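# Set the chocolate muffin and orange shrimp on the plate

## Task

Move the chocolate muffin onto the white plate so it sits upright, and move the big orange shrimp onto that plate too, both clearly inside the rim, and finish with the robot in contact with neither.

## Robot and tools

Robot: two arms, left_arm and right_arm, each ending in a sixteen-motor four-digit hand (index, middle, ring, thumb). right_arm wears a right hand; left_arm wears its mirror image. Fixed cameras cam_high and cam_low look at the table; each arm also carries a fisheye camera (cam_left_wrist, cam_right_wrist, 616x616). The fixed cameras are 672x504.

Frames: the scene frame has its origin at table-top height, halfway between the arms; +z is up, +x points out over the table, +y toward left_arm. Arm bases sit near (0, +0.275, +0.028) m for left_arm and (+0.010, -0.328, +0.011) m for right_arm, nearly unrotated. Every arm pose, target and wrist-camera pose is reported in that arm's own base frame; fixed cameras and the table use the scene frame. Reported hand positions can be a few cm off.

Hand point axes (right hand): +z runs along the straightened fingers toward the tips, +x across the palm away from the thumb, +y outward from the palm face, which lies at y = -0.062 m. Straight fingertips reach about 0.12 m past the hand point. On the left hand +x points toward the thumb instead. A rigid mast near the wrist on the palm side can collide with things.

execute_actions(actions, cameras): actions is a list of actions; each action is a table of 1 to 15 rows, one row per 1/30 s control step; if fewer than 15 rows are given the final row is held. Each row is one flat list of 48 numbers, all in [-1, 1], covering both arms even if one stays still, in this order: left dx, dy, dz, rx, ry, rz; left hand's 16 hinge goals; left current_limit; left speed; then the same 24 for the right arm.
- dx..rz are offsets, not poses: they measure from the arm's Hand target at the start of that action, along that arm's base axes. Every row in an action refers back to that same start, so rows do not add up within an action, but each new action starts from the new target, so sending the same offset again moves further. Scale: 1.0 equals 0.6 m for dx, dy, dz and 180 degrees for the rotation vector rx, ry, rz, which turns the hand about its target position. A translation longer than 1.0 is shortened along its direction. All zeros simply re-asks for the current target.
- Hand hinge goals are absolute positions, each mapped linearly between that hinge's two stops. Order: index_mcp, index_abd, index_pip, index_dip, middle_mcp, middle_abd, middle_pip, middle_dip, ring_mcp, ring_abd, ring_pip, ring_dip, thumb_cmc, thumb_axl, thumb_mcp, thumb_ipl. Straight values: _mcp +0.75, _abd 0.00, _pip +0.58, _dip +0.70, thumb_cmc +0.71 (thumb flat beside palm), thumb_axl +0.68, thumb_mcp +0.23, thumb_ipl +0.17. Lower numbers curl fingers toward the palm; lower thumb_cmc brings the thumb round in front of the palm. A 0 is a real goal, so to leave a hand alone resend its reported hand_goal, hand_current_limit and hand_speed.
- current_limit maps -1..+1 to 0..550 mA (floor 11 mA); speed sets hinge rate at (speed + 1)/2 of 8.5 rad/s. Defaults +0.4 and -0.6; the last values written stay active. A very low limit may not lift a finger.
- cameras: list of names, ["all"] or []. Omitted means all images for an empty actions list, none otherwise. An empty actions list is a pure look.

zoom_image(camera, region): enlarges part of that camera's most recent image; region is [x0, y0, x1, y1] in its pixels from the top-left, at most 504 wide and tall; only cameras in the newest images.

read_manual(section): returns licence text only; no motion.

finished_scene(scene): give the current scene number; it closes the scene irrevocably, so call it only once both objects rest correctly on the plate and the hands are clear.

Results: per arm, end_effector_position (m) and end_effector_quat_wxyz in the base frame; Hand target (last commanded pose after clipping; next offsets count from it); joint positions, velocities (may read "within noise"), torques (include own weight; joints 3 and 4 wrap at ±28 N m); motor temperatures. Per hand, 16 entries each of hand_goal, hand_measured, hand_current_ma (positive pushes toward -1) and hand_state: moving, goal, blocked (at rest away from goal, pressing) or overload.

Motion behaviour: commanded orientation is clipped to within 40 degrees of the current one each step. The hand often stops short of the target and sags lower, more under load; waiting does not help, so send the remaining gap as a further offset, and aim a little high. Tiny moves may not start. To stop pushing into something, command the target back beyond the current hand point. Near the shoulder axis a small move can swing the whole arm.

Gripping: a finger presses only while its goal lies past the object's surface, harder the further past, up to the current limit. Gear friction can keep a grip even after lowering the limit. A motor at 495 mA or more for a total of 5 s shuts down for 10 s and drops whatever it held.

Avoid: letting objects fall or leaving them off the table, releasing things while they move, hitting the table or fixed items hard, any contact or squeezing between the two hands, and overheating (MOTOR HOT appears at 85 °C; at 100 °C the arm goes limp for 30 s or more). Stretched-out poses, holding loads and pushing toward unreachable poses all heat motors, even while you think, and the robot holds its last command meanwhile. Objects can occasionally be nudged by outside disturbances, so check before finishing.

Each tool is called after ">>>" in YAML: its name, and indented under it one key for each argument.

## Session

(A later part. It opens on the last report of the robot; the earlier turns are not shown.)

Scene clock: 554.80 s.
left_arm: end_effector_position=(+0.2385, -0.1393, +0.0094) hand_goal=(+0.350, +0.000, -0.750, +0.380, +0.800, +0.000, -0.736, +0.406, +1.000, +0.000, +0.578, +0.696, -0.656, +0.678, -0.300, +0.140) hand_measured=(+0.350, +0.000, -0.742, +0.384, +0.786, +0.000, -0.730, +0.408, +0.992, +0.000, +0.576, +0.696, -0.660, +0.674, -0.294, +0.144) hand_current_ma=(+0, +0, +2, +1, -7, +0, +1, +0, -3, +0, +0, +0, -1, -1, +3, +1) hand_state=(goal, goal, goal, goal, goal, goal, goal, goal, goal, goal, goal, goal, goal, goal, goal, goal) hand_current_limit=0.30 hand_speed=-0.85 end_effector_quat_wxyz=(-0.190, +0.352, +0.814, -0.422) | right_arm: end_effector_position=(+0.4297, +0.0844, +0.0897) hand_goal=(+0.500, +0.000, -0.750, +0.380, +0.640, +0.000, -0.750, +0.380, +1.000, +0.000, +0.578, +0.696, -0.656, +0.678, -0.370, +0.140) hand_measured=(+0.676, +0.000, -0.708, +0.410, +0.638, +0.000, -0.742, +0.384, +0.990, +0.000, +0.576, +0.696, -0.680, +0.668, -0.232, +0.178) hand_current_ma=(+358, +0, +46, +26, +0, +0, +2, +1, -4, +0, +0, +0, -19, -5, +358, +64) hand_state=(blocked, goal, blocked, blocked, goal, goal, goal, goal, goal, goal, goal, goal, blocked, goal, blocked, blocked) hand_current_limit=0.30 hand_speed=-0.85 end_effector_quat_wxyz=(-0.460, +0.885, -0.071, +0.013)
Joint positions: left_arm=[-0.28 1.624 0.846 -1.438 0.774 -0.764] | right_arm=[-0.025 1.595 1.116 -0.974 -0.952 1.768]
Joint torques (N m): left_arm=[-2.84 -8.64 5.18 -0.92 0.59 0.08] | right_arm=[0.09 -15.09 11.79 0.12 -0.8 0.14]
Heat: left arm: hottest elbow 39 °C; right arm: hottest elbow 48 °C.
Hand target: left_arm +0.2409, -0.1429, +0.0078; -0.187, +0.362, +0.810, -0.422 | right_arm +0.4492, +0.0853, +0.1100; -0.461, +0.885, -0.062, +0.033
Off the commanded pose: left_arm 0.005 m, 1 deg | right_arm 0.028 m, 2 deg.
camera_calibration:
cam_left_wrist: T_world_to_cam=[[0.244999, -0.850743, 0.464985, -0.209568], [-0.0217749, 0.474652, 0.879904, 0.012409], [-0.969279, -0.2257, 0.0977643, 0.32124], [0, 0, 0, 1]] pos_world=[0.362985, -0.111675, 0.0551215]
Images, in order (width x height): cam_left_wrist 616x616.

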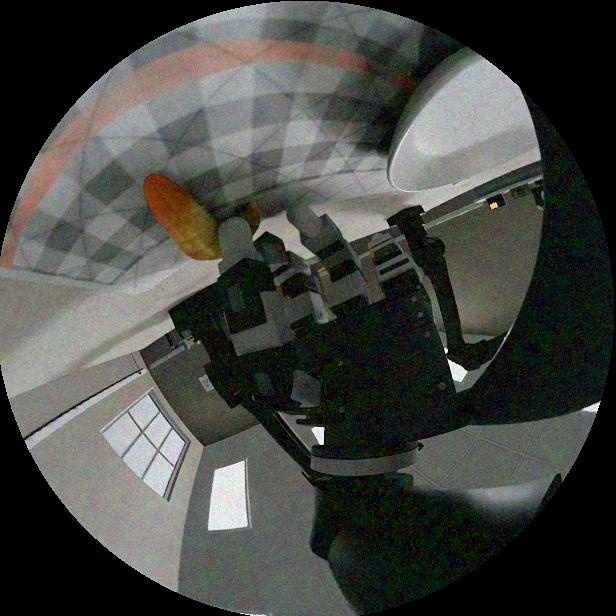

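>>> execute_actions:
  actions: []

>>> zoom_image:
  camera: "cam_low"
  region: [300, 140, 450, 260]

>>> zoom_image:
  camera: "cam_high"
  region: [310, 160, 440, 270]

Scene clock: 566.40 s.
left_arm: end_effector_position=(+0.2385, -0.1393, +0.0094) hand_goal=(+0.350, +0.000, -0.750, +0.380, +0.800, +0.000, -0.736, +0.406, +1.000, +0.000, +0.578, +0.696, -0.656, +0.678, -0.300, +0.140) hand_measured=(+0.350, +0.000, -0.742, +0.384, +0.786, +0.000, -0.730, +0.408, +0.992, +0.000, +0.576, +0.696, -0.660, +0.674, -0.294, +0.144) hand_current_ma=(+0, +0, +2, +1, -7, +0, +1, +0, -3, +0, +0, +0, -1, -1, +3, +1) hand_state=(goal, goal, goal, goal, goal, goal, goal, goal, goal, goal, goal, goal, goal, goal, goal, goal) hand_current_limit=0.30 hand_speed=-0.85 end_effector_quat_wxyz=(-0.190, +0.352, +0.814, -0.422) | right_arm: end_effector_position=(+0.4297, +0.0844, +0.0897) hand_goal=(+0.500, +0.000, -0.750, +0.380, +0.640, +0.000, -0.750, +0.380, +1.000, +0.000, +0.578, +0.696, -0.656, +0.678, -0.370, +0.140) hand_measured=(+0.676, +0.000, -0.708, +0.410, +0.638, +0.000, -0.742, +0.384, +0.990, +0.000, +0.576, +0.696, -0.680, +0.668, -0.232, +0.178) hand_current_ma=(+358, +0, +46, +26, +0, +0, +2, +1, -4, +0, +0, +0, -19, -5, +358, +64) hand_state=(blocked, goal, blocked, blocked, goal, goal, goal, goal, goal, goal, goal, goal, blocked, goal, blocked, blocked) hand_current_limit=0.30 hand_speed=-0.85 end_effector_quat_wxyz=(-0.460, +0.885, -0.071, +0.013)
Joint positions: left_arm=[-0.28 1.624 0.846 -1.438 0.774 -0.764] | right_arm=[-0.025 1.595 1.116 -0.974 -0.952 1.768]
Joint velocities: within noise
Joint torques (N m): left_arm=[-2.96 -8.59 5.19 -0.91 0.59 0.08] | right_arm=[0.09 -15.09 11.81 0.1 -0.79 0.14]
Motor temperatures (°C): left_arm=[28 32 39 29 30 29] | right_arm=[29 34 48 27 33 29]
Heat: left arm: hottest elbow 39 °C; right arm: hottest elbow 48 °C.
Hand target: left_arm +0.2409, -0.1429, +0.0078; -0.187, +0.362, +0.810, -0.422 | right_arm +0.4492, +0.0853, +0.1100; -0.461, +0.885, -0.062, +0.033
Off the commanded pose: left_arm 0.005 m, 1 deg | right_arm 0.028 m, 2 deg.
camera_calibration:
cam_left_wrist: T_world_to_cam=[[0.244999, -0.850743, 0.464985, -0.209568], [-0.0217749, 0.474652, 0.879904, 0.012409], [-0.969279, -0.2257, 0.0977643, 0.32124], [0, 0, 0, 1]] pos_world=[0.362985, -0.111675, 0.0551215]
cam_right_wrist: T_world_to_cam=[[-0.812679, -0.246454, -0.528028, 0.452319], [-0.473731, -0.248217, 0.844966, 0.100575], [-0.339311, 0.936829, 0.0849681, 0.185726], [0, 0, 0, 1]] pos_world=[0.478254, -0.0375535, 0.138073]

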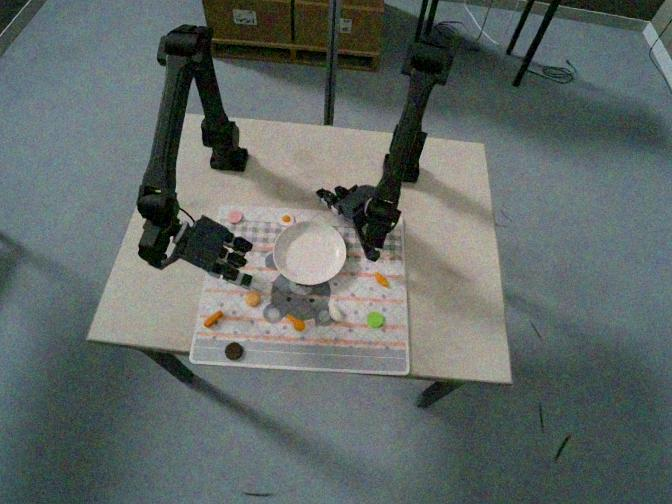

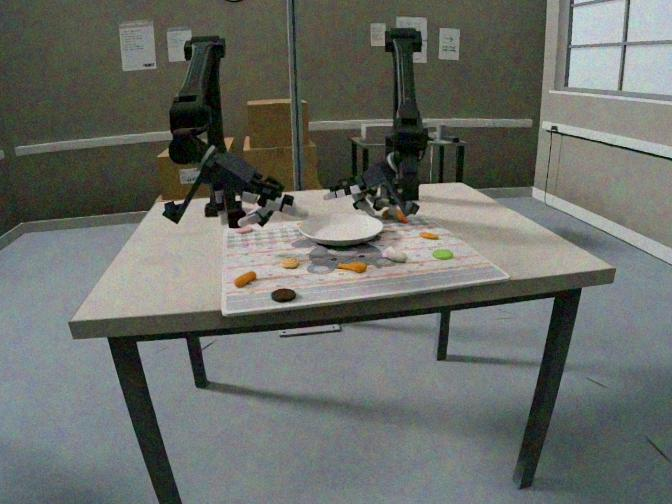

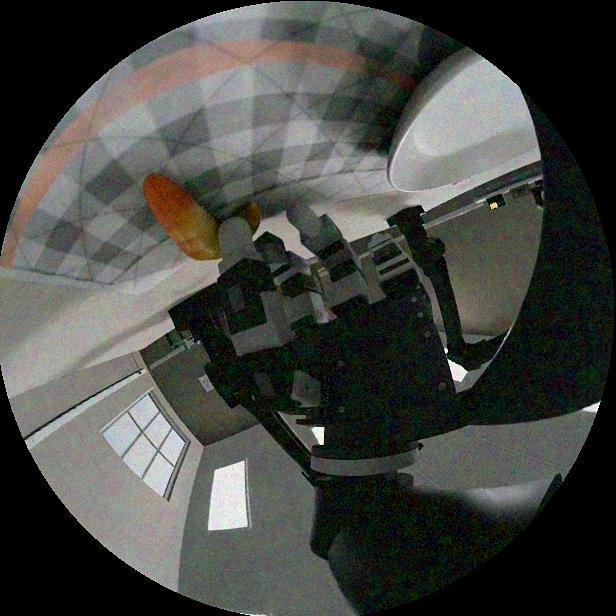

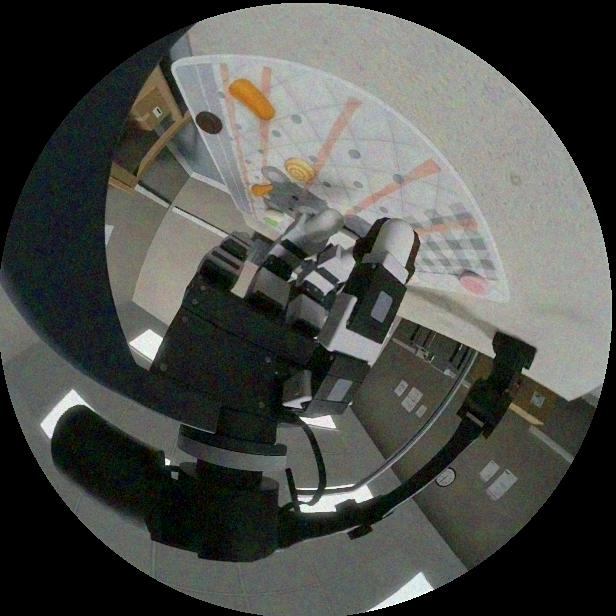

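Scaled by 3.360 from the camera's 672x504 image, which has a finer 960x720 frame.

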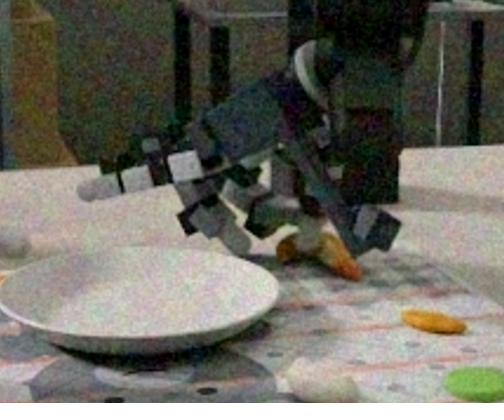

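Scaled by 3.877 from the camera's 672x504 image, which has a finer 960x720 frame.

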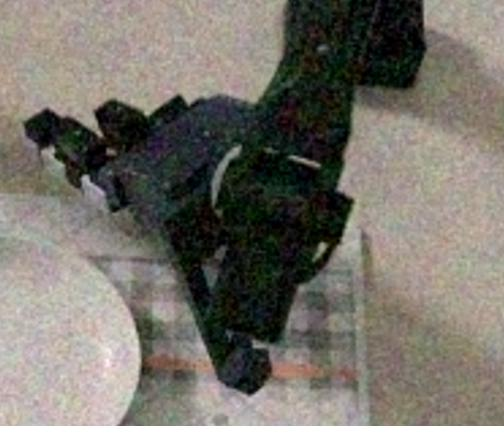

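>>> execute_actions:
  actions:
    - [[0,0,0,0,0,0,0.5,0,-0.737,0.406,1,0,0.577,0.696,1,0,0.577,0.696,-0.657,0.677,-0.18,0.168,0.3,-0.85,0,0.0,0.0,0,0,0,0.50,0,-0.75,0.38,0.64,0,-0.75,0.38,1,0,0.577,0.696,-0.657,0.677,-0.37,0.14,0.3,-0.85]]
    - [[0,0,0.0,0,0,0,0.64,0,-0.737,0.406,1,0,0.577,0.696,1,0,0.577,0.696,-0.657,0.677,-0.08,0.168,0.3,-0.85,0,0.0,0.0,0,0,0,0.50,0,-0.75,0.38,0.64,0,-0.75,0.38,1,0,0.577,0.696,-0.657,0.677,-0.37,0.14,0.3,-0.85]]
    - [[0.01,0,0.1,0,0,0,0.64,0,-0.737,0.406,1,0,0.577,0.696,1,0,0.577,0.696,-0.657,0.677,-0.08,0.168,0.3,-0.85,0,0.0,0.0,0,0,0,0.50,0,-0.75,0.38,0.64,0,-0.75,0.38,1,0,0.577,0.696,-0.657,0.677,-0.37,0.14,0.3,-0.85]]
    - [[0.012,-0.008,0.0,0,0,0.125,0.64,0,-0.737,0.406,1,0,0.577,0.696,1,0,0.577,0.696,-0.657,0.677,-0.08,0.168,0.3,-0.85,0,0.0,0.0,0,0,0,0.50,0,-0.75,0.38,0.64,0,-0.75,0.38,1,0,0.577,0.696,-0.657,0.677,-0.37,0.14,0.3,-0.85]]
  cameras: ["cam_left_wrist"]

>>> zoom_image:
  camera: "cam_left_wrist"
  region: [80, 80, 300, 280]

Scene clock: 625.73 s.
left_arm: end_effector_position=(+0.2529, -0.1455, +0.0635) hand_goal=(+0.640, +0.000, -0.736, +0.406, +1.000, +0.000, +0.578, +0.696, +1.000, +0.000, +0.578, +0.696, -0.656, +0.678, -0.080, +0.168) hand_measured=(+0.630, +0.000, -0.736, +0.404, +0.984, +0.000, +0.570, +0.694, +0.992, +0.000, +0.576, +0.696, -0.658, +0.676, -0.082, +0.166) hand_current_ma=(-4, +0, +0, +0, -10, +0, -3, +0, -4, +0, +0, +0, +0, +0, +0, +0) hand_state=(goal, goal, goal, goal, goal, goal, goal, goal, goal, goal, goal, goal, goal, goal, goal, goal) hand_current_limit=0.30 hand_speed=-0.85 end_effector_quat_wxyz=(-0.109, +0.194, +0.862, -0.456) | right_arm: end_effector_position=(+0.4297, +0.0844, +0.0897) hand_goal=(+0.500, +0.000, -0.750, +0.380, +0.640, +0.000, -0.750, +0.380, +1.000, +0.000, +0.578, +0.696, -0.656, +0.678, -0.370, +0.140) hand_measured=(+0.676, +0.000, -0.708, +0.410, +0.638, +0.000, -0.742, +0.384, +0.990, +0.000, +0.576, +0.696, -0.680, +0.668, -0.232, +0.178) hand_current_ma=(+358, +0, +46, +26, +0, +0, +2, +1, -4, +0, +0, +0, -19, -5, +357, +64) hand_state=(blocked, goal, blocked, blocked, goal, goal, goal, goal, goal, goal, goal, goal, blocked, goal, blocked, blocked) hand_current_limit=0.30 hand_speed=-0.85 end_effector_quat_wxyz=(-0.460, +0.885, -0.071, +0.013)
Joint positions: left_arm=[-0.215 1.422 0.826 -1.314 0.933 -1.17] | right_arm=[-0.025 1.595 1.116 -0.974 -0.952 1.768]
Joint torques (N m): left_arm=[-2.84 -8.88 6.46 -0.27 0.8 -0.17] | right_arm=[0.03 -14.97 11.78 0.1 -0.8 0.14]
Heat: left arm: hottest elbow 39 °C; right arm: hottest elbow 49 °C.
Hand target: left_arm +0.2543, -0.1477, +0.0679; -0.101, +0.197, +0.865, -0.450 | right_arm +0.4492, +0.0853, +0.1100; -0.461, +0.885, -0.062, +0.033
Off the commanded pose: left_arm 0.005 m, 1 deg | right_arm 0.028 m, 2 deg.
camera_calibration:
cam_left_wrist: T_world_to_cam=[[0.540726, -0.696758, 0.47132, -0.296305], [-0.190169, 0.444539, 0.87534, 0.00641993], [-0.819421, -0.56295, 0.107872, 0.240935], [0, 0, 0, 1]] pos_world=[0.358868, -0.0736723, 0.108045]
Images, in order (width x height): cam_left_wrist 616x616.

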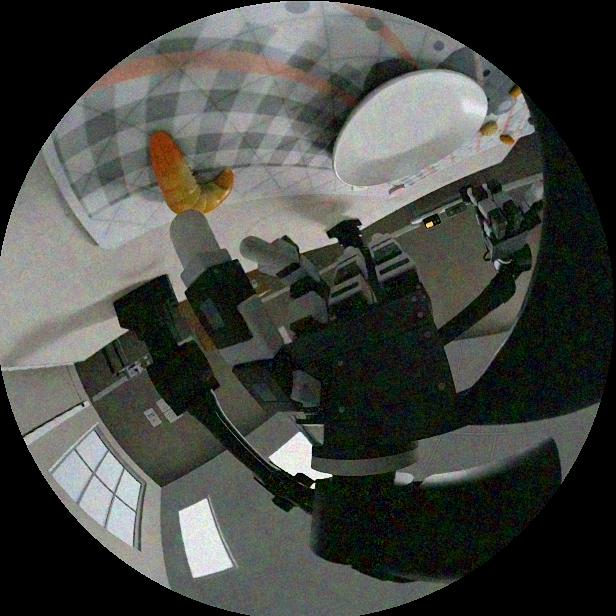

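Scaled by 2.291 from the camera's 616x616 image, which has a finer 880x880 frame.

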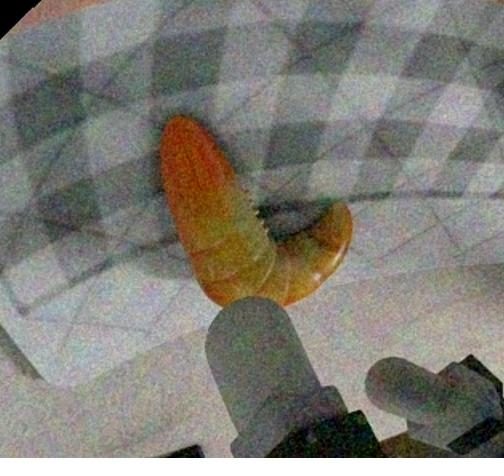

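>>> execute_actions:
  actions:
    - [[0,0,0.12,0,0,0,0.64,0,-0.737,0.406,1,0,0.577,0.696,1,0,0.577,0.696,-0.657,0.677,-0.08,0.168,0.3,-0.85,0,0.0,0.05,0,0,0,0.50,0,-0.75,0.38,0.64,0,-0.75,0.38,1,0,0.577,0.696,-0.657,0.677,-0.37,0.14,0.3,-0.85]]
    - [[0.05,0.1,0.04,0,0,0.055,0.64,0,-0.737,0.406,1,0,0.577,0.696,1,0,0.577,0.696,-0.657,0.677,-0.08,0.168,0.3,-0.85,0,0.0,0.0,0,0,0,0.50,0,-0.75,0.38,0.64,0,-0.75,0.38,1,0,0.577,0.696,-0.657,0.677,-0.37,0.14,0.3,-0.85]]
    - [[0.05,0.1,0.02,0,0,0.055,0.64,0,-0.737,0.406,1,0,0.577,0.696,1,0,0.577,0.696,-0.657,0.677,-0.08,0.168,0.3,-0.85,-0.0667,0.0962,0,0,0,0.0597,0.50,0,-0.75,0.38,0.64,0,-0.75,0.38,1,0,0.577,0.696,-0.657,0.677,-0.37,0.14,0.3,-0.85]]
    - [[0.05,0.1,0.0,0,0,0.055,0.64,0,-0.737,0.406,1,0,0.577,0.696,1,0,0.577,0.696,-0.657,0.677,-0.08,0.168,0.3,-0.85,-0.0667,0.0962,0,0,0,0.0597,0.50,0,-0.75,0.38,0.64,0,-0.75,0.38,1,0,0.577,0.696,-0.657,0.677,-0.37,0.14,0.3,-0.85]]
    - [[0.05,0.1,0.0,0,0,0.055,0.64,0,-0.737,0.406,1,0,0.577,0.696,1,0,0.577,0.696,-0.657,0.677,-0.08,0.168,0.3,-0.85,-0.0667,0.0962,0,0,0,0.0597,0.50,0,-0.75,0.38,0.64,0,-0.75,0.38,1,0,0.577,0.696,-0.657,0.677,-0.37,0.14,0.3,-0.85]]
    - [[0.05,0.1,0.0,0,0,0.055,0.64,0,-0.737,0.406,1,0,0.577,0.696,1,0,0.577,0.696,-0.657,0.677,-0.08,0.168,0.3,-0.85,-0.0667,0.0962,0,0,0,0.0597,0.50,0,-0.75,0.38,0.64,0,-0.75,0.38,1,0,0.577,0.696,-0.657,0.677,-0.37,0.14,0.3,-0.85]]
  cameras: ["all"]

>>> zoom_image:
  camera: "cam_high"
  region: [240, 180, 420, 310]

Scene clock: 703.67 s.
left_arm: end_effector_position=(+0.3876, +0.1453, +0.1630) hand_goal=(+0.640, +0.000, -0.736, +0.406, +1.000, +0.000, +0.578, +0.696, +1.000, +0.000, +0.578, +0.696, -0.656, +0.678, -0.080, +0.168) hand_measured=(+0.632, +0.000, -0.736, +0.404, +0.984, +0.000, +0.570, +0.694, +0.992, +0.000, +0.576, +0.696, -0.658, +0.676, -0.082, +0.166) hand_current_ma=(-3, +0, +0, +0, -10, +0, -2, +0, -4, +0, +0, +0, +0, +0, +0, +0) hand_state=(goal, goal, goal, goal, goal, goal, goal, goal, goal, goal, goal, goal, goal, goal, goal, goal) hand_current_limit=0.30 hand_speed=-0.85 end_effector_quat_wxyz=(+0.080, -0.191, +0.864, -0.459) | right_arm: end_effector_position=(+0.2749, +0.3089, +0.1354) hand_goal=(+0.500, +0.000, -0.750, +0.380, +0.640, +0.000, -0.750, +0.380, +1.000, +0.000, +0.578, +0.696, -0.656, +0.678, -0.370, +0.140) hand_measured=(+0.674, +0.000, -0.708, +0.410, +0.636, +0.000, -0.744, +0.384, +0.990, +0.000, +0.576, +0.696, -0.682, +0.668, -0.232, +0.178) hand_current_ma=(+358, +0, +46, +26, -1, +0, +1, +1, -4, +0, +0, +0, -21, -5, +357, +64) hand_state=(blocked, goal, blocked, blocked, goal, goal, goal, goal, goal, goal, goal, goal, blocked, goal, blocked, blocked) hand_current_limit=0.30 hand_speed=-0.85 end_effector_quat_wxyz=(-0.439, +0.847, +0.262, -0.146)
Joint positions: left_arm=[0.577 1.597 1.318 -1.553 0.944 -1.295] | right_arm=[0.615 1.521 1.162 -1.22 -0.962 1.583]
Joint torques (N m): left_arm=[-2.84 -11.58 11.26 -0.13 0.93 -0.14] | right_arm=[-0.56 -11.75 11.21 -0.06 -0.79 -0.04]
Heat: left arm: hottest elbow 39 °C; right arm: hottest elbow 49 °C.
Hand target: left_arm +0.4041, +0.1523, +0.1758; +0.097, -0.183, +0.868, -0.451 | right_arm +0.2892, +0.3161, +0.1401; -0.441, +0.846, +0.267, -0.138
Off the commanded pose: left_arm 0.022 m, 2 deg | right_arm 0.017 m, 1 deg.
camera_calibration:
cam_left_wrist: T_world_to_cam=[[0.892894, -0.0383104, 0.448633, -0.441848], [-0.439039, 0.147037, 0.886355, -0.046355], [-0.0999225, -0.988389, 0.114469, 0.2862], [0, 0, 0, 1]] pos_world=[0.40277, 0.272765, 0.206554]
cam_right_wrist: T_world_to_cam=[[-0.41955, -0.723132, -0.548688, 0.44802], [-0.193087, -0.519532, 0.832349, 0.0525819], [-0.886958, 0.455156, 0.0783423, 0.219299], [0, 0, 0, 1]] pos_world=[0.392629, 0.25148, 0.184876]

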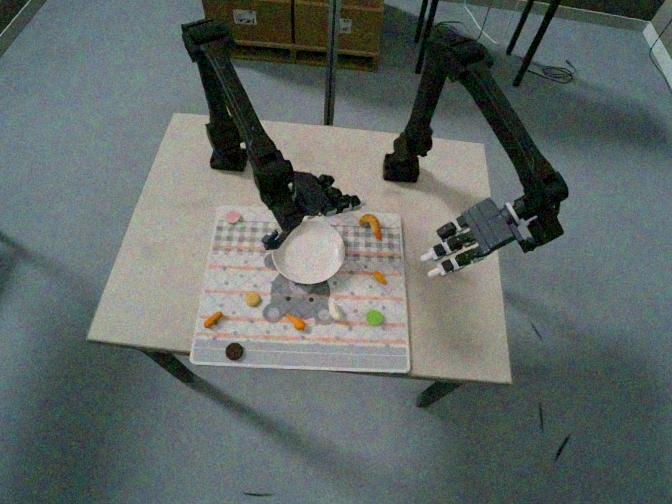

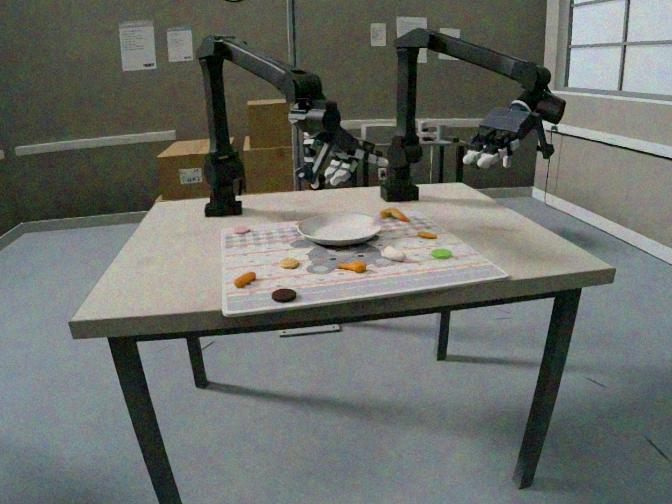

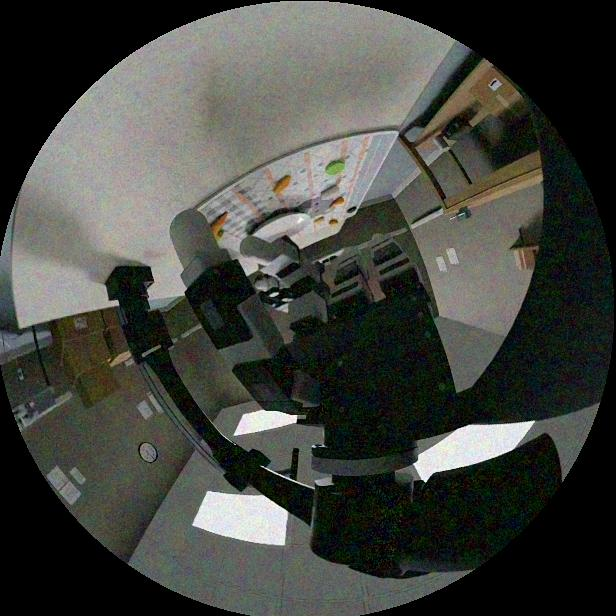

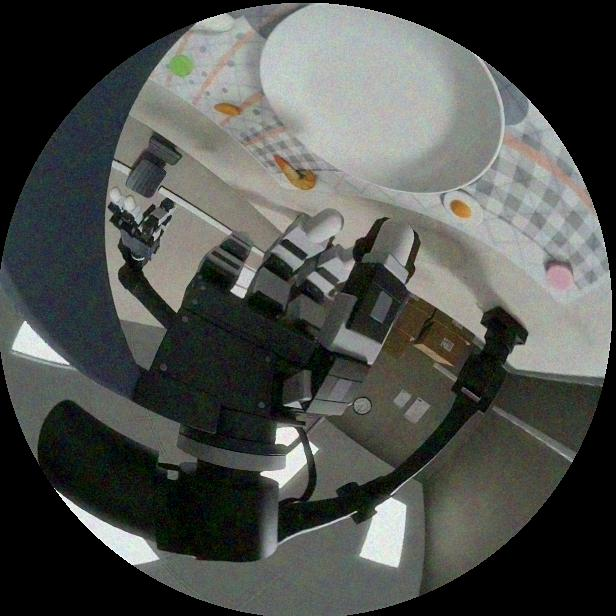

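Scaled by 2.800 from the camera's 672x504 image, which has a finer 960x720 frame.

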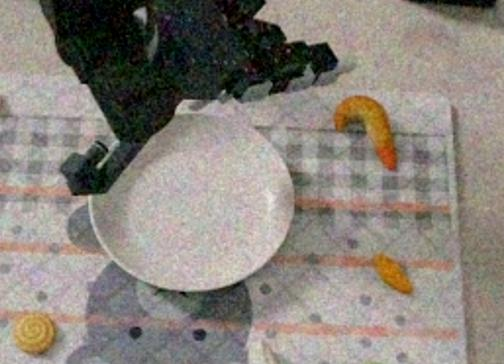

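>>> execute_actions:
  actions:
    - [[0,0,0,0,0,0,0.64,0,-0.737,0.406,1,0,0.577,0.696,1,0,0.577,0.696,-0.657,0.677,-0.08,0.168,0.3,-0.85,0.013,0.002,-0.06,0,0,0,0.50,0,-0.75,0.38,0.64,0,-0.75,0.38,1,0,0.577,0.696,-0.657,0.677,-0.37,0.14,0.3,-0.85]]
    - [[0,0,0,0,0,0,0.64,0,-0.737,0.406,1,0,0.577,0.696,1,0,0.577,0.696,-0.657,0.677,-0.08,0.168,0.3,-0.85,0,0,-0.06,0,0,0,0.50,0,-0.75,0.38,0.64,0,-0.75,0.38,1,0,0.577,0.696,-0.657,0.677,-0.37,0.14,0.3,-0.85]]
  cameras: ["cam_right_wrist"]

Scene clock: 736.73 s.
left_arm: end_effector_position=(+0.3874, +0.1452, +0.1630) hand_goal=(+0.640, +0.000, -0.736, +0.406, +1.000, +0.000, +0.578, +0.696, +1.000, +0.000, +0.578, +0.696, -0.656, +0.678, -0.080, +0.168) hand_measured=(+0.632, +0.000, -0.736, +0.404, +0.984, +0.000, +0.570, +0.694, +0.992, +0.000, +0.576, +0.696, -0.658, +0.676, -0.082, +0.166) hand_current_ma=(-3, +0, +0, +0, -10, +0, -2, +0, -4, +0, +0, +0, +0, +0, +0, +0) hand_state=(goal, goal, goal, goal, goal, goal, goal, goal, goal, goal, goal, goal, goal, goal, goal, goal) hand_current_limit=0.30 hand_speed=-0.85 end_effector_quat_wxyz=(+0.080, -0.192, +0.864, -0.459) | right_arm: end_effector_position=(+0.2957, +0.3203, +0.0786) hand_goal=(+0.500, +0.000, -0.750, +0.380, +0.640, +0.000, -0.750, +0.380, +1.000, +0.000, +0.578, +0.696, -0.656, +0.678, -0.370, +0.140) hand_measured=(+0.674, +0.000, -0.708, +0.410, +0.636, +0.000, -0.744, +0.384, +0.990, +0.000, +0.576, +0.696, -0.682, +0.668, -0.232, +0.178) hand_current_ma=(+357, +0, +46, +26, -1, +0, +1, +1, -4, +0, +0, +0, -21, -5, +358, +64) hand_state=(blocked, goal, blocked, blocked, goal, goal, goal, goal, goal, goal, goal, goal, blocked, goal, blocked, blocked) hand_current_limit=0.30 hand_speed=-0.85 end_effector_quat_wxyz=(-0.443, +0.844, +0.270, -0.134)
Joint positions: left_arm=[0.577 1.597 1.318 -1.553 0.944 -1.297] | right_arm=[0.61 1.627 1.127 -1.063 -0.962 1.565]
Joint torques (N m): left_arm=[-2.73 -11.81 11.28 -0.1 0.9 -0.17] | right_arm=[-0.67 -13.39 7.2 0.68 -0.8 -0.02]
Heat: left arm: hottest elbow 40 °C; right arm: hottest elbow 48 °C.
Hand target: left_arm +0.4041, +0.1523, +0.1758; +0.097, -0.184, +0.868, -0.451 | right_arm +0.2969, +0.3173, +0.0681; -0.441, +0.846, +0.267, -0.138
Off the commanded pose: left_arm 0.022 m, 2 deg | right_arm 0.011 m, 1 deg.
camera_calibration:
cam_right_wrist: T_world_to_cam=[[-0.402495, -0.715135, -0.571472, 0.428016], [-0.211346, -0.534813, 0.818113, 0.121344], [-0.890691, 0.450064, 0.0641186, 0.240847], [0, 0, 0, 1]] pos_world=[0.41244, 0.262589, 0.129883]
Images, in order (width x height): cam_right_wrist 616x616.

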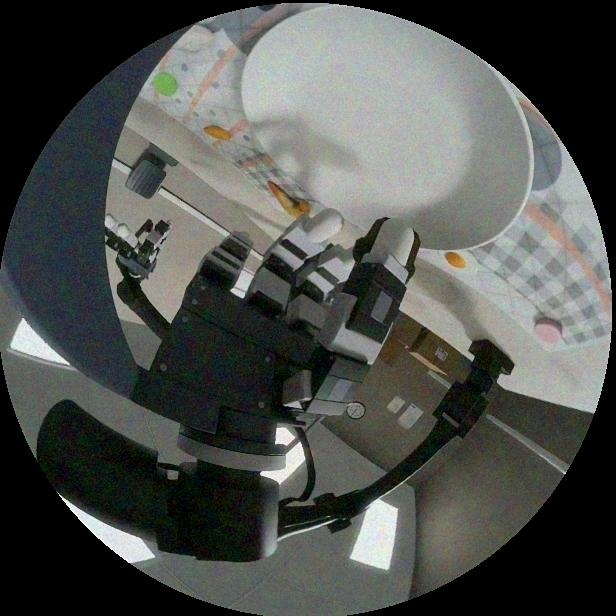

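>>> execute_actions:
  actions:
    - [[0,0,0,0,0,0,0.64,0,-0.737,0.406,1,0,0.577,0.696,1,0,0.577,0.696,-0.657,0.677,-0.08,0.168,0.3,-0.85,0.006,-0.006,-0.055,0,0,0,0.50,0,-0.75,0.38,0.64,0,-0.75,0.38,1,0,0.577,0.696,-0.657,0.677,-0.37,0.14,0.3,-0.85]]
    - [[0,0,0,0,0,0,0.64,0,-0.737,0.406,1,0,0.577,0.696,1,0,0.577,0.696,-0.657,0.677,-0.08,0.168,0.3,-0.85,0.002,-0.002,-0.0185,0,0,0,0.50,0,-0.75,0.38,0.64,0,-0.75,0.38,1,0,0.577,0.696,-0.657,0.677,-0.37,0.14,0.3,-0.85]]
  cameras: ["cam_right_wrist","cam_low"]

>>> zoom_image:
  camera: "cam_low"
  region: [260, 160, 420, 260]

Scene clock: 751.70 s.
left_arm: end_effector_position=(+0.3874, +0.1452, +0.1630) hand_goal=(+0.640, +0.000, -0.736, +0.406, +1.000, +0.000, +0.578, +0.696, +1.000, +0.000, +0.578, +0.696, -0.656, +0.678, -0.080, +0.168) hand_measured=(+0.632, +0.000, -0.736, +0.404, +0.984, +0.000, +0.570, +0.694, +0.992, +0.000, +0.576, +0.696, -0.658, +0.676, -0.082, +0.166) hand_current_ma=(-3, +0, +0, +0, -10, +0, -2, +0, -4, +0, +0, +0, +0, +0, +0, +0) hand_state=(goal, goal, goal, goal, goal, goal, goal, goal, goal, goal, goal, goal, goal, goal, goal, goal) hand_current_limit=0.30 hand_speed=-0.85 end_effector_quat_wxyz=(+0.080, -0.192, +0.864, -0.459) | right_arm: end_effector_position=(+0.3045, +0.3184, +0.0395) hand_goal=(+0.500, +0.000, -0.750, +0.380, +0.640, +0.000, -0.750, +0.380, +1.000, +0.000, +0.578, +0.696, -0.656, +0.678, -0.370, +0.140) hand_measured=(+0.674, +0.000, -0.708, +0.410, +0.636, +0.000, -0.744, +0.384, +0.990, +0.000, +0.576, +0.696, -0.682, +0.668, -0.232, +0.178) hand_current_ma=(+358, +0, +46, +26, -1, +0, +1, +1, -4, +0, +0, +0, -21, -5, +357, +64) hand_state=(blocked, goal, blocked, blocked, goal, goal, goal, goal, goal, goal, goal, goal, blocked, goal, blocked, blocked) hand_current_limit=0.30 hand_speed=-0.85 end_effector_quat_wxyz=(-0.444, +0.844, +0.272, -0.129)
Joint positions: left_arm=[0.577 1.597 1.318 -1.553 0.944 -1.297] | right_arm=[0.595 1.692 1.093 -0.971 -0.961 1.543]
Joint torques (N m): left_arm=[-2.84 -11.75 11.25 -0.09 0.91 -0.17] | right_arm=[-0.67 -13.33 6.13 0.69 -0.81 -0.05]
Heat: left arm: hottest elbow 41 °C; right arm: hottest elbow 47 °C.
Hand target: left_arm +0.4041, +0.1523, +0.1758; +0.097, -0.184, +0.868, -0.451 | right_arm +0.3017, +0.3124, +0.0239; -0.441, +0.846, +0.267, -0.138
Off the commanded pose: left_arm 0.022 m, 2 deg | right_arm 0.017 m, 1 deg.
camera_calibration:
cam_right_wrist: T_world_to_cam=[[-0.397842, -0.710739, -0.580148, 0.405412], [-0.220511, -0.539732, 0.812443, 0.158782], [-0.890559, 0.451154, 0.0580025, 0.25191], [0, 0, 0, 1]] pos_world=[0.420644, 0.260191, 0.0915864]
Images, in order (width x height): cam_low 672x504, cam_right_wrist 616x616.

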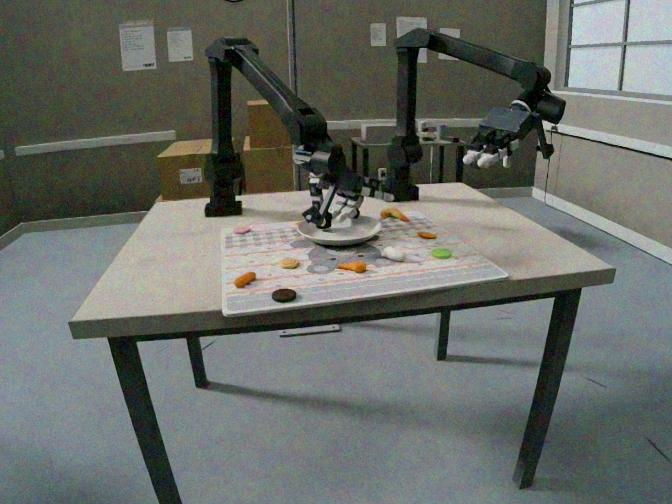

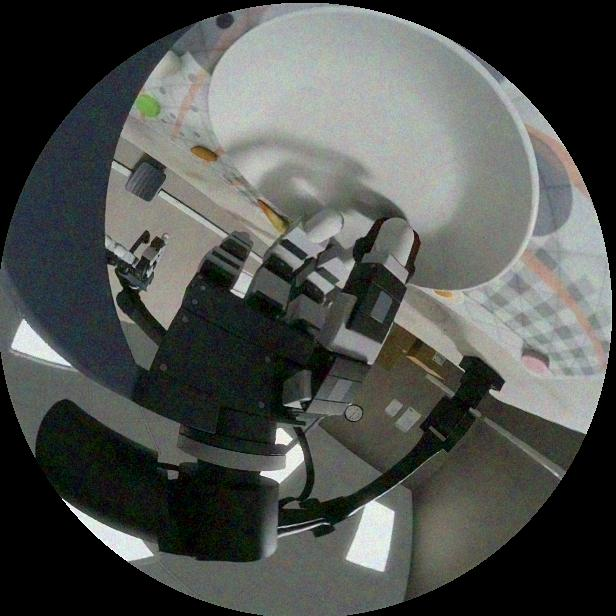

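Scaled by 3.150 from the camera's 672x504 image, which has a finer 960x720 frame.

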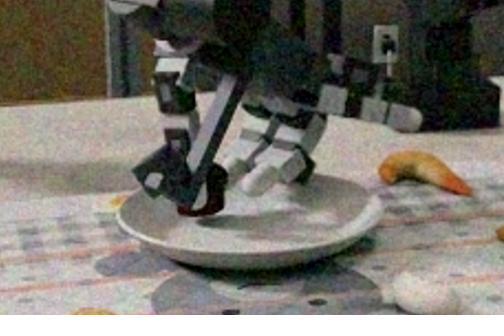

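>>> execute_actions:
  actions:
    - [[0,0,0,0,0,0,0.64,0,-0.737,0.406,1,0,0.577,0.696,1,0,0.577,0.696,-0.657,0.677,-0.08,0.168,0.3,-0.85,-0.006,-0.003,-0.012,0,0,0,0.50,0,-0.75,0.38,0.64,0,-0.75,0.38,1,0,0.577,0.696,-0.657,0.677,-0.37,0.14,0.3,-0.85]]
  cameras: ["cam_low"]

>>> zoom_image:
  camera: "cam_low"
  region: [290, 190, 400, 260]

Scene clock: 757.97 s.
left_arm: end_effector_position=(+0.3874, +0.1452, +0.1630) hand_goal=(+0.640, +0.000, -0.736, +0.406, +1.000, +0.000, +0.578, +0.696, +1.000, +0.000, +0.578, +0.696, -0.656, +0.678, -0.080, +0.168) hand_measured=(+0.632, +0.000, -0.736, +0.404, +0.984, +0.000, +0.570, +0.694, +0.992, +0.000, +0.576, +0.696, -0.658, +0.676, -0.082, +0.166) hand_current_ma=(-3, +0, +0, +0, -10, +0, -2, +0, -4, +0, +0, +0, +0, +0, +0, +0) hand_state=(goal, goal, goal, goal, goal, goal, goal, goal, goal, goal, goal, goal, goal, goal, goal, goal) hand_current_limit=0.30 hand_speed=-0.85 end_effector_quat_wxyz=(+0.080, -0.192, +0.864, -0.459) | right_arm: end_effector_position=(+0.3023, +0.3161, +0.0330) hand_goal=(+0.500, +0.000, -0.750, +0.380, +0.640, +0.000, -0.750, +0.380, +1.000, +0.000, +0.578, +0.696, -0.656, +0.678, -0.370, +0.140) hand_measured=(+0.674, -0.002, -0.708, +0.410, +0.636, +0.000, -0.744, +0.384, +0.990, +0.000, +0.576, +0.696, -0.682, +0.668, -0.232, +0.178) hand_current_ma=(+357, +0, +46, +26, -1, +0, +1, +1, -4, +0, +0, +0, -21, -5, +357, +64) hand_state=(blocked, goal, blocked, blocked, goal, goal, goal, goal, goal, goal, goal, goal, blocked, goal, blocked, blocked) hand_current_limit=0.30 hand_speed=-0.85 end_effector_quat_wxyz=(-0.445, +0.844, +0.272, -0.127)
Joint positions: left_arm=[0.577 1.597 1.318 -1.553 0.944 -1.297] | right_arm=[0.594 1.692 1.074 -0.946 -0.961 1.543]
Joint torques (N m): left_arm=[-2.84 -11.81 11.26 -0.09 0.91 -0.17] | right_arm=[-0.5 -12.86 6.08 0.62 -0.8 -0.03]
Heat: left arm: hottest elbow 41 °C; right arm: hottest elbow 46 °C.
Hand target: left_arm +0.4041, +0.1523, +0.1758; +0.097, -0.184, +0.868, -0.451 | right_arm +0.2982, +0.3107, +0.0168; -0.441, +0.846, +0.267, -0.138
Off the commanded pose: left_arm 0.022 m, 2 deg | right_arm 0.018 m, 2 deg.
Images, in order (width x height): cam_low 672x504.

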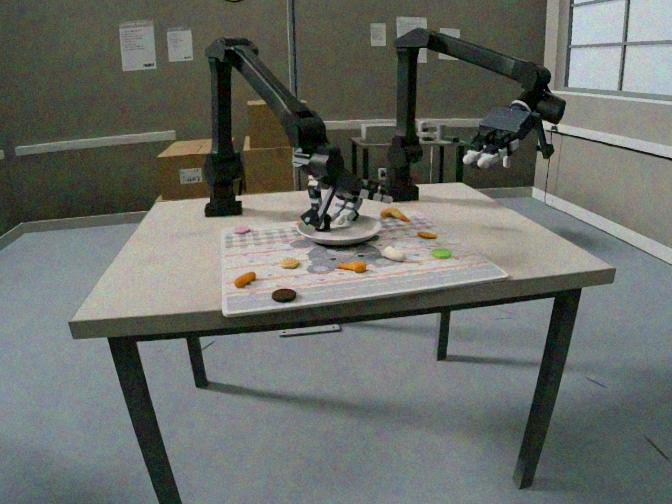

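Scaled by 4.582 from the camera's 672x504 image, which has a finer 960x720 frame.

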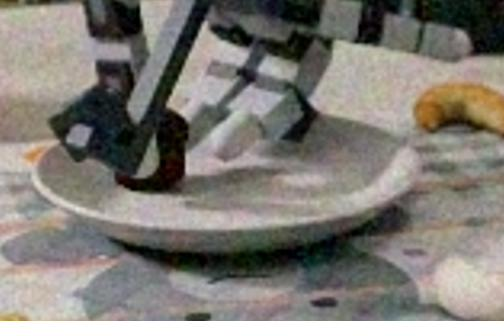

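>>> execute_actions:
  actions:
    - [[0,0,0,0,0,0,0.64,0,-0.737,0.406,1,0,0.577,0.696,1,0,0.577,0.696,-0.657,0.677,-0.08,0.168,0.3,-0.85,0,0,0,0,0,0,0.62,0,-0.74,0.4,0.70,0,-0.737,0.406,1,0,0.577,0.696,-0.657,0.677,-0.28,0.16,0.3,-0.88]]
    - [[0,0,0,0,0,0,0.64,0,-0.737,0.406,1,0,0.577,0.696,1,0,0.577,0.696,-0.657,0.677,-0.08,0.168,0.3,-0.85,0,0,0,0,0,0,0.70,0,-0.737,0.406,0.76,0,-0.737,0.406,1,0,0.577,0.696,-0.657,0.677,-0.21,0.168,0.3,-0.88]]
    - [[0,0,0,0,0,0,0.64,0,-0.737,0.406,1,0,0.577,0.696,1,0,0.577,0.696,-0.657,0.677,-0.08,0.168,0.3,-0.85,0,0,0,0,0,0,0.77,0,-0.737,0.406,0.82,0,-0.737,0.406,1,0,0.577,0.696,-0.657,0.677,-0.16,0.168,0.3,-0.88]]
    - [[0,0,0,0,0,0,0.64,0,-0.737,0.406,1,0,0.577,0.696,1,0,0.577,0.696,-0.657,0.677,-0.08,0.168,0.3,-0.85,0,0,0,0,0,0,0.86,0,-0.737,0.406,0.86,0,-0.737,0.406,1,0,0.577,0.696,-0.657,0.677,-0.09,0.168,0.3,-0.88]]
  cameras: ["cam_low","cam_right_wrist"]

>>> zoom_image:
  camera: "cam_low"
  region: [290, 190, 400, 260]

Scene clock: 770.13 s.
left_arm: end_effector_position=(+0.3874, +0.1452, +0.1630) hand_goal=(+0.640, +0.000, -0.736, +0.406, +1.000, +0.000, +0.578, +0.696, +1.000, +0.000, +0.578, +0.696, -0.656, +0.678, -0.080, +0.168) hand_measured=(+0.632, +0.000, -0.736, +0.404, +0.984, +0.000, +0.570, +0.694, +0.992, +0.000, +0.576, +0.696, -0.658, +0.676, -0.082, +0.166) hand_current_ma=(-3, +0, +0, +0, -10, +0, -2, +0, -4, +0, +0, +0, +0, +0, +0, +0) hand_state=(goal, goal, goal, goal, goal, goal, goal, goal, goal, goal, goal, goal, goal, goal, goal, goal) hand_current_limit=0.30 hand_speed=-0.85 end_effector_quat_wxyz=(+0.080, -0.192, +0.864, -0.459) | right_arm: end_effector_position=(+0.3023, +0.3161, +0.0329) hand_goal=(+0.860, +0.000, -0.736, +0.406, +0.860, +0.000, -0.736, +0.406, +1.000, +0.000, +0.578, +0.696, -0.656, +0.678, -0.090, +0.168) hand_measured=(+0.844, -0.002, -0.738, +0.410, +0.846, +0.000, -0.738, +0.404, +0.990, +0.000, +0.576, +0.696, -0.658, +0.676, -0.094, +0.170) hand_current_ma=(-10, +0, +0, +1, -8, +0, +0, +0, -4, +0, +0, +0, +0, +0, -1, +0) hand_state=(goal, goal, goal, goal, goal, goal, goal, goal, goal, goal, goal, goal, goal, goal, goal, goal) hand_current_limit=0.30 hand_speed=-0.88 end_effector_quat_wxyz=(-0.445, +0.844, +0.272, -0.127)
Joint positions: left_arm=[0.577 1.597 1.318 -1.553 0.944 -1.297] | right_arm=[0.594 1.693 1.074 -0.946 -0.961 1.543]
Joint torques (N m): left_arm=[-2.9 -11.81 11.28 -0.1 0.9 -0.17] | right_arm=[-0.5 -12.92 6.08 0.65 -0.82 -0.03]
Heat: left arm: hottest elbow 41 °C; right arm: hottest elbow 45 °C.
Hand target: left_arm +0.4041, +0.1523, +0.1758; +0.097, -0.184, +0.868, -0.451 | right_arm +0.2981, +0.3108, +0.0167; -0.441, +0.846, +0.267, -0.138
Off the commanded pose: left_arm 0.022 m, 2 deg | right_arm 0.017 m, 2 deg.
camera_calibration:
cam_right_wrist: T_world_to_cam=[[-0.39709, -0.708867, -0.582947, 0.398357], [-0.22387, -0.541173, 0.810564, 0.163881], [-0.890057, 0.452371, 0.0562004, 0.250853], [0, 0, 0, 1]] pos_world=[0.418145, 0.257591, 0.0852873]
Images, in order (width x height): cam_low 672x504, cam_right_wrist 616x616.

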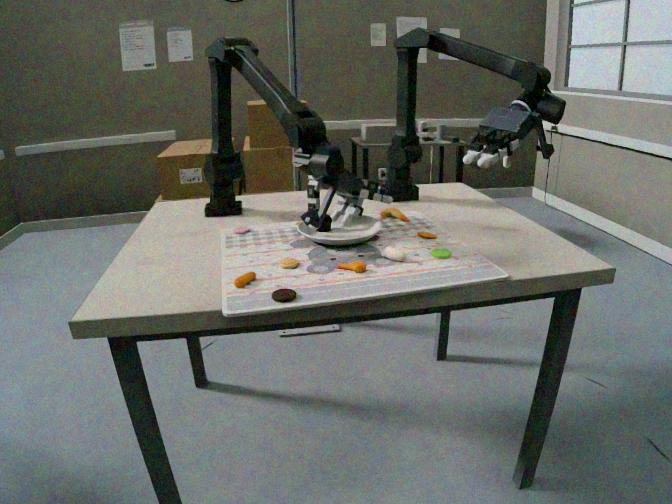

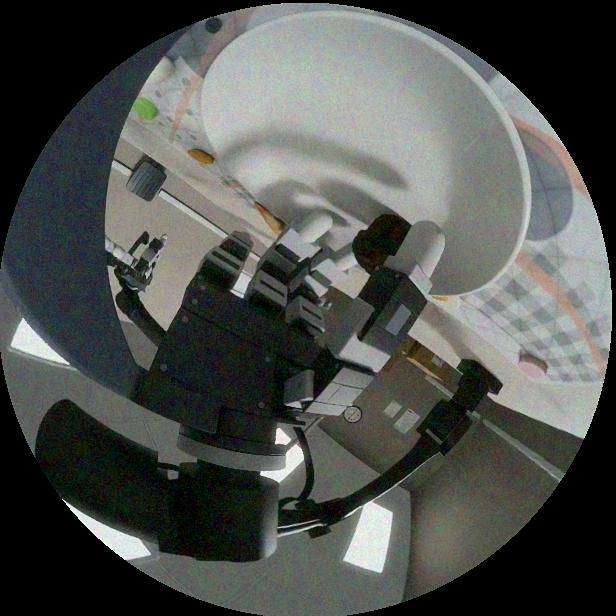

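Scaled by 4.582 from the camera's 672x504 image, which has a finer 960x720 frame.

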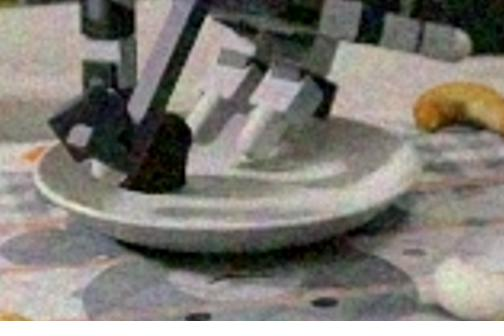

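>>> execute_actions:
  actions:
    - [[0,0,0,0,0,0,0.64,0,-0.737,0.406,1,0,0.577,0.696,1,0,0.577,0.696,-0.657,0.677,-0.08,0.168,0.3,-0.85,0.012,0.012,0.1,0,0,0,0.86,0,-0.737,0.406,0.86,0,-0.737,0.406,1,0,0.577,0.696,-0.657,0.677,-0.09,0.168,0.3,-0.85]]
    - [[0,0,0,0,0,0,0.64,0,-0.737,0.406,1,0,0.577,0.696,1,0,0.577,0.696,-0.657,0.677,-0.08,0.168,0.3,-0.85,0,0,0.08,0,0,0,0.86,0,-0.737,0.406,0.86,0,-0.737,0.406,1,0,0.577,0.696,-0.657,0.677,-0.09,0.168,0.3,-0.85]]
    - [[0,0,0,0,0,0,0.64,0,-0.737,0.406,1,0,0.577,0.696,1,0,0.577,0.696,-0.657,0.677,-0.08,0.168,0.3,-0.85,-0.04,0.092,0.006,0,0,0.0139,0.64,0,-0.737,0.406,1,0,0.577,0.696,1,0,0.577,0.696,-0.657,0.677,-0.08,0.168,0.3,-0.7]]
    - [[0,0,0,0,0,0,0.64,0,-0.737,0.406,1,0,0.577,0.696,1,0,0.577,0.696,-0.657,0.677,-0.08,0.168,0.3,-0.85,-0.04,0.092,0.006,0,0,0.0139,0.64,0,-0.737,0.406,1,0,0.577,0.696,1,0,0.577,0.696,-0.657,0.677,-0.08,0.168,0.3,-0.7]]
    - [[0,0,0,0,0,0,0.64,0,-0.737,0.406,1,0,0.577,0.696,1,0,0.577,0.696,-0.657,0.677,-0.08,0.168,0.3,-0.85,-0.04,0.092,0.006,0,0,0.0139,0.64,0,-0.737,0.406,1,0,0.577,0.696,1,0,0.577,0.696,-0.657,0.677,-0.08,0.168,0.3,-0.7]]
    - [[0,0,0,0,0,0,0.64,0,-0.737,0.406,1,0,0.577,0.696,1,0,0.577,0.696,-0.657,0.677,-0.08,0.168,0.3,-0.85,-0.04,0.092,0.006,0,0,0.0139,0.64,0,-0.737,0.406,1,0,0.577,0.696,1,0,0.577,0.696,-0.657,0.677,-0.08,0.168,0.3,-0.7]]
  cameras: ["cam_high","cam_low","cam_right_wrist"]

>>> zoom_image:
  camera: "cam_right_wrist"
  region: [300, 60, 500, 260]

>>> zoom_image:
  camera: "cam_high"
  region: [250, 190, 410, 300]

Scene clock: 804.37 s.
left_arm: end_effector_position=(+0.3874, +0.1452, +0.1630) hand_goal=(+0.640, +0.000, -0.736, +0.406, +1.000, +0.000, +0.578, +0.696, +1.000, +0.000, +0.578, +0.696, -0.656, +0.678, -0.080, +0.168) hand_measured=(+0.632, +0.000, -0.736, +0.404, +0.984, +0.000, +0.570, +0.694, +0.992, +0.000, +0.576, +0.696, -0.658, +0.676, -0.082, +0.166) hand_current_ma=(-3, +0, +0, +0, -10, +0, -2, +0, -4, +0, +0, +0, +0, +0, +0, +0) hand_state=(goal, goal, goal, goal, goal, goal, goal, goal, goal, goal, goal, goal, goal, goal, goal, goal) hand_current_limit=0.30 hand_speed=-0.85 end_effector_quat_wxyz=(+0.080, -0.192, +0.864, -0.459) | right_arm: end_effector_position=(+0.1950, +0.5206, +0.1319) hand_goal=(+0.640, +0.000, -0.736, +0.406, +1.000, +0.000, +0.578, +0.696, +1.000, +0.000, +0.578, +0.696, -0.656, +0.678, -0.080, +0.168) hand_measured=(+0.636, -0.002, -0.736, +0.410, +0.984, +0.000, +0.570, +0.694, +0.990, +0.000, +0.576, +0.696, -0.658, +0.676, -0.082, +0.170) hand_current_ma=(-1, +0, +0, +1, -10, +0, -3, +0, -4, +0, +0, +0, +0, +0, +0, +0) hand_state=(goal, goal, goal, goal, goal, goal, goal, goal, goal, goal, goal, goal, goal, goal, goal, goal) hand_current_limit=0.30 hand_speed=-0.70 end_effector_quat_wxyz=(-0.421, +0.820, +0.340, -0.187)
Joint positions: left_arm=[0.577 1.597 1.318 -1.553 0.944 -1.297] | right_arm=[1.039 1.773 1.463 -0.952 -0.921 1.977]
Joint torques (N m): left_arm=[-2.84 -11.81 11.25 -0.1 0.9 -0.18] | right_arm=[-0.56 -16.15 13.2 0.88 -0.7 0.17]
Motor temperatures (°C): left_arm=[28 34 42 29 31 29] | right_arm=[29 33 43 27 33 29]
Heat: left arm: hottest elbow 42 °C; right arm: hottest elbow 43 °C.
Hand target: left_arm +0.4041, +0.1523, +0.1758; +0.097, -0.184, +0.868, -0.451 | right_arm +0.2094, +0.5387, +0.1391; -0.427, +0.820, +0.339, -0.176
Off the commanded pose: left_arm 0.022 m, 2 deg | right_arm 0.024 m, 1 deg.
camera_calibration:
cam_right_wrist: T_world_to_cam=[[-0.275216, -0.791943, -0.545052, 0.572932], [-0.0938841, -0.542097, 0.835055, 0.142194], [-0.956787, 0.280992, 0.0748429, 0.157123], [0, 0, 0, 1]] pos_world=[0.321363, 0.486662, 0.181778]
Images, in order (width x height): cam_high 672x504, cam_low 672x504, cam_right_wrist 616x616.

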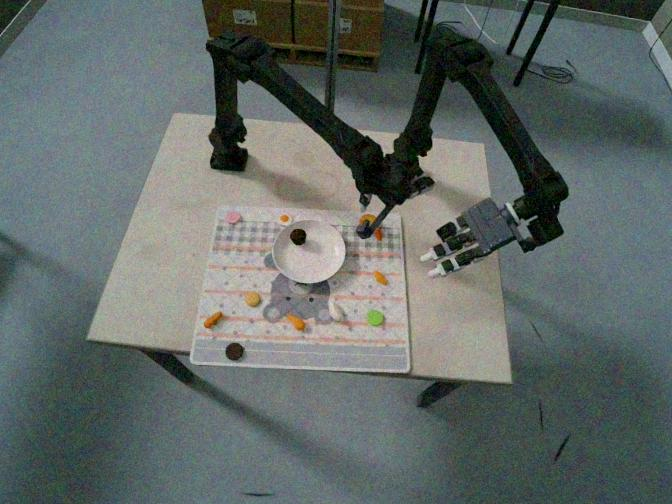

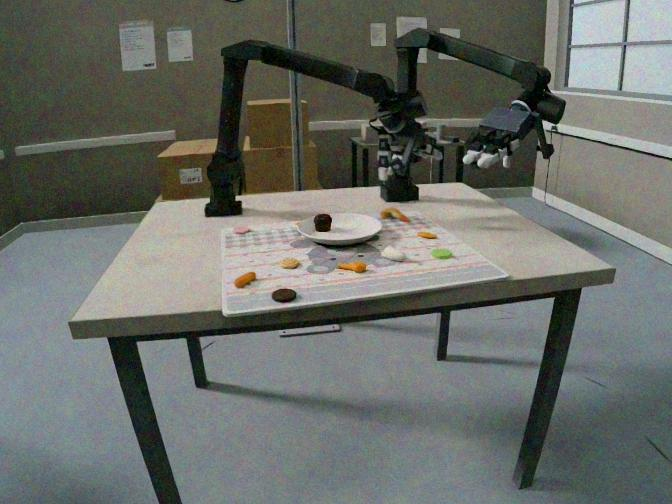

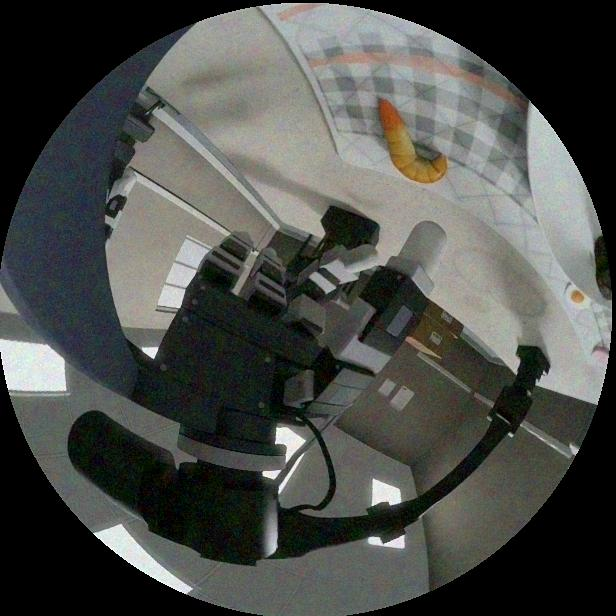

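Scaled by 2.520 from the camera's 616x616 image, which has a finer 880x880 frame.

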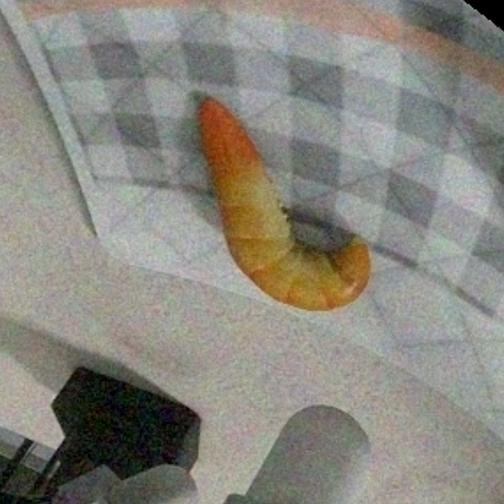

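Scaled by 3.150 from the camera's 672x504 image, which has a finer 960x720 frame.

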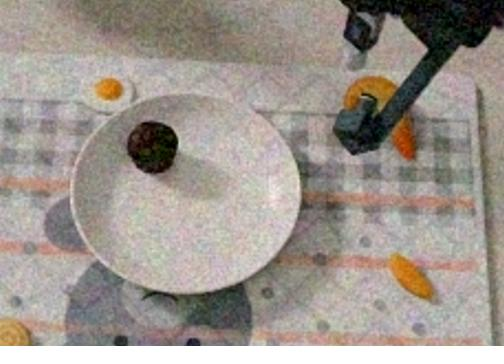

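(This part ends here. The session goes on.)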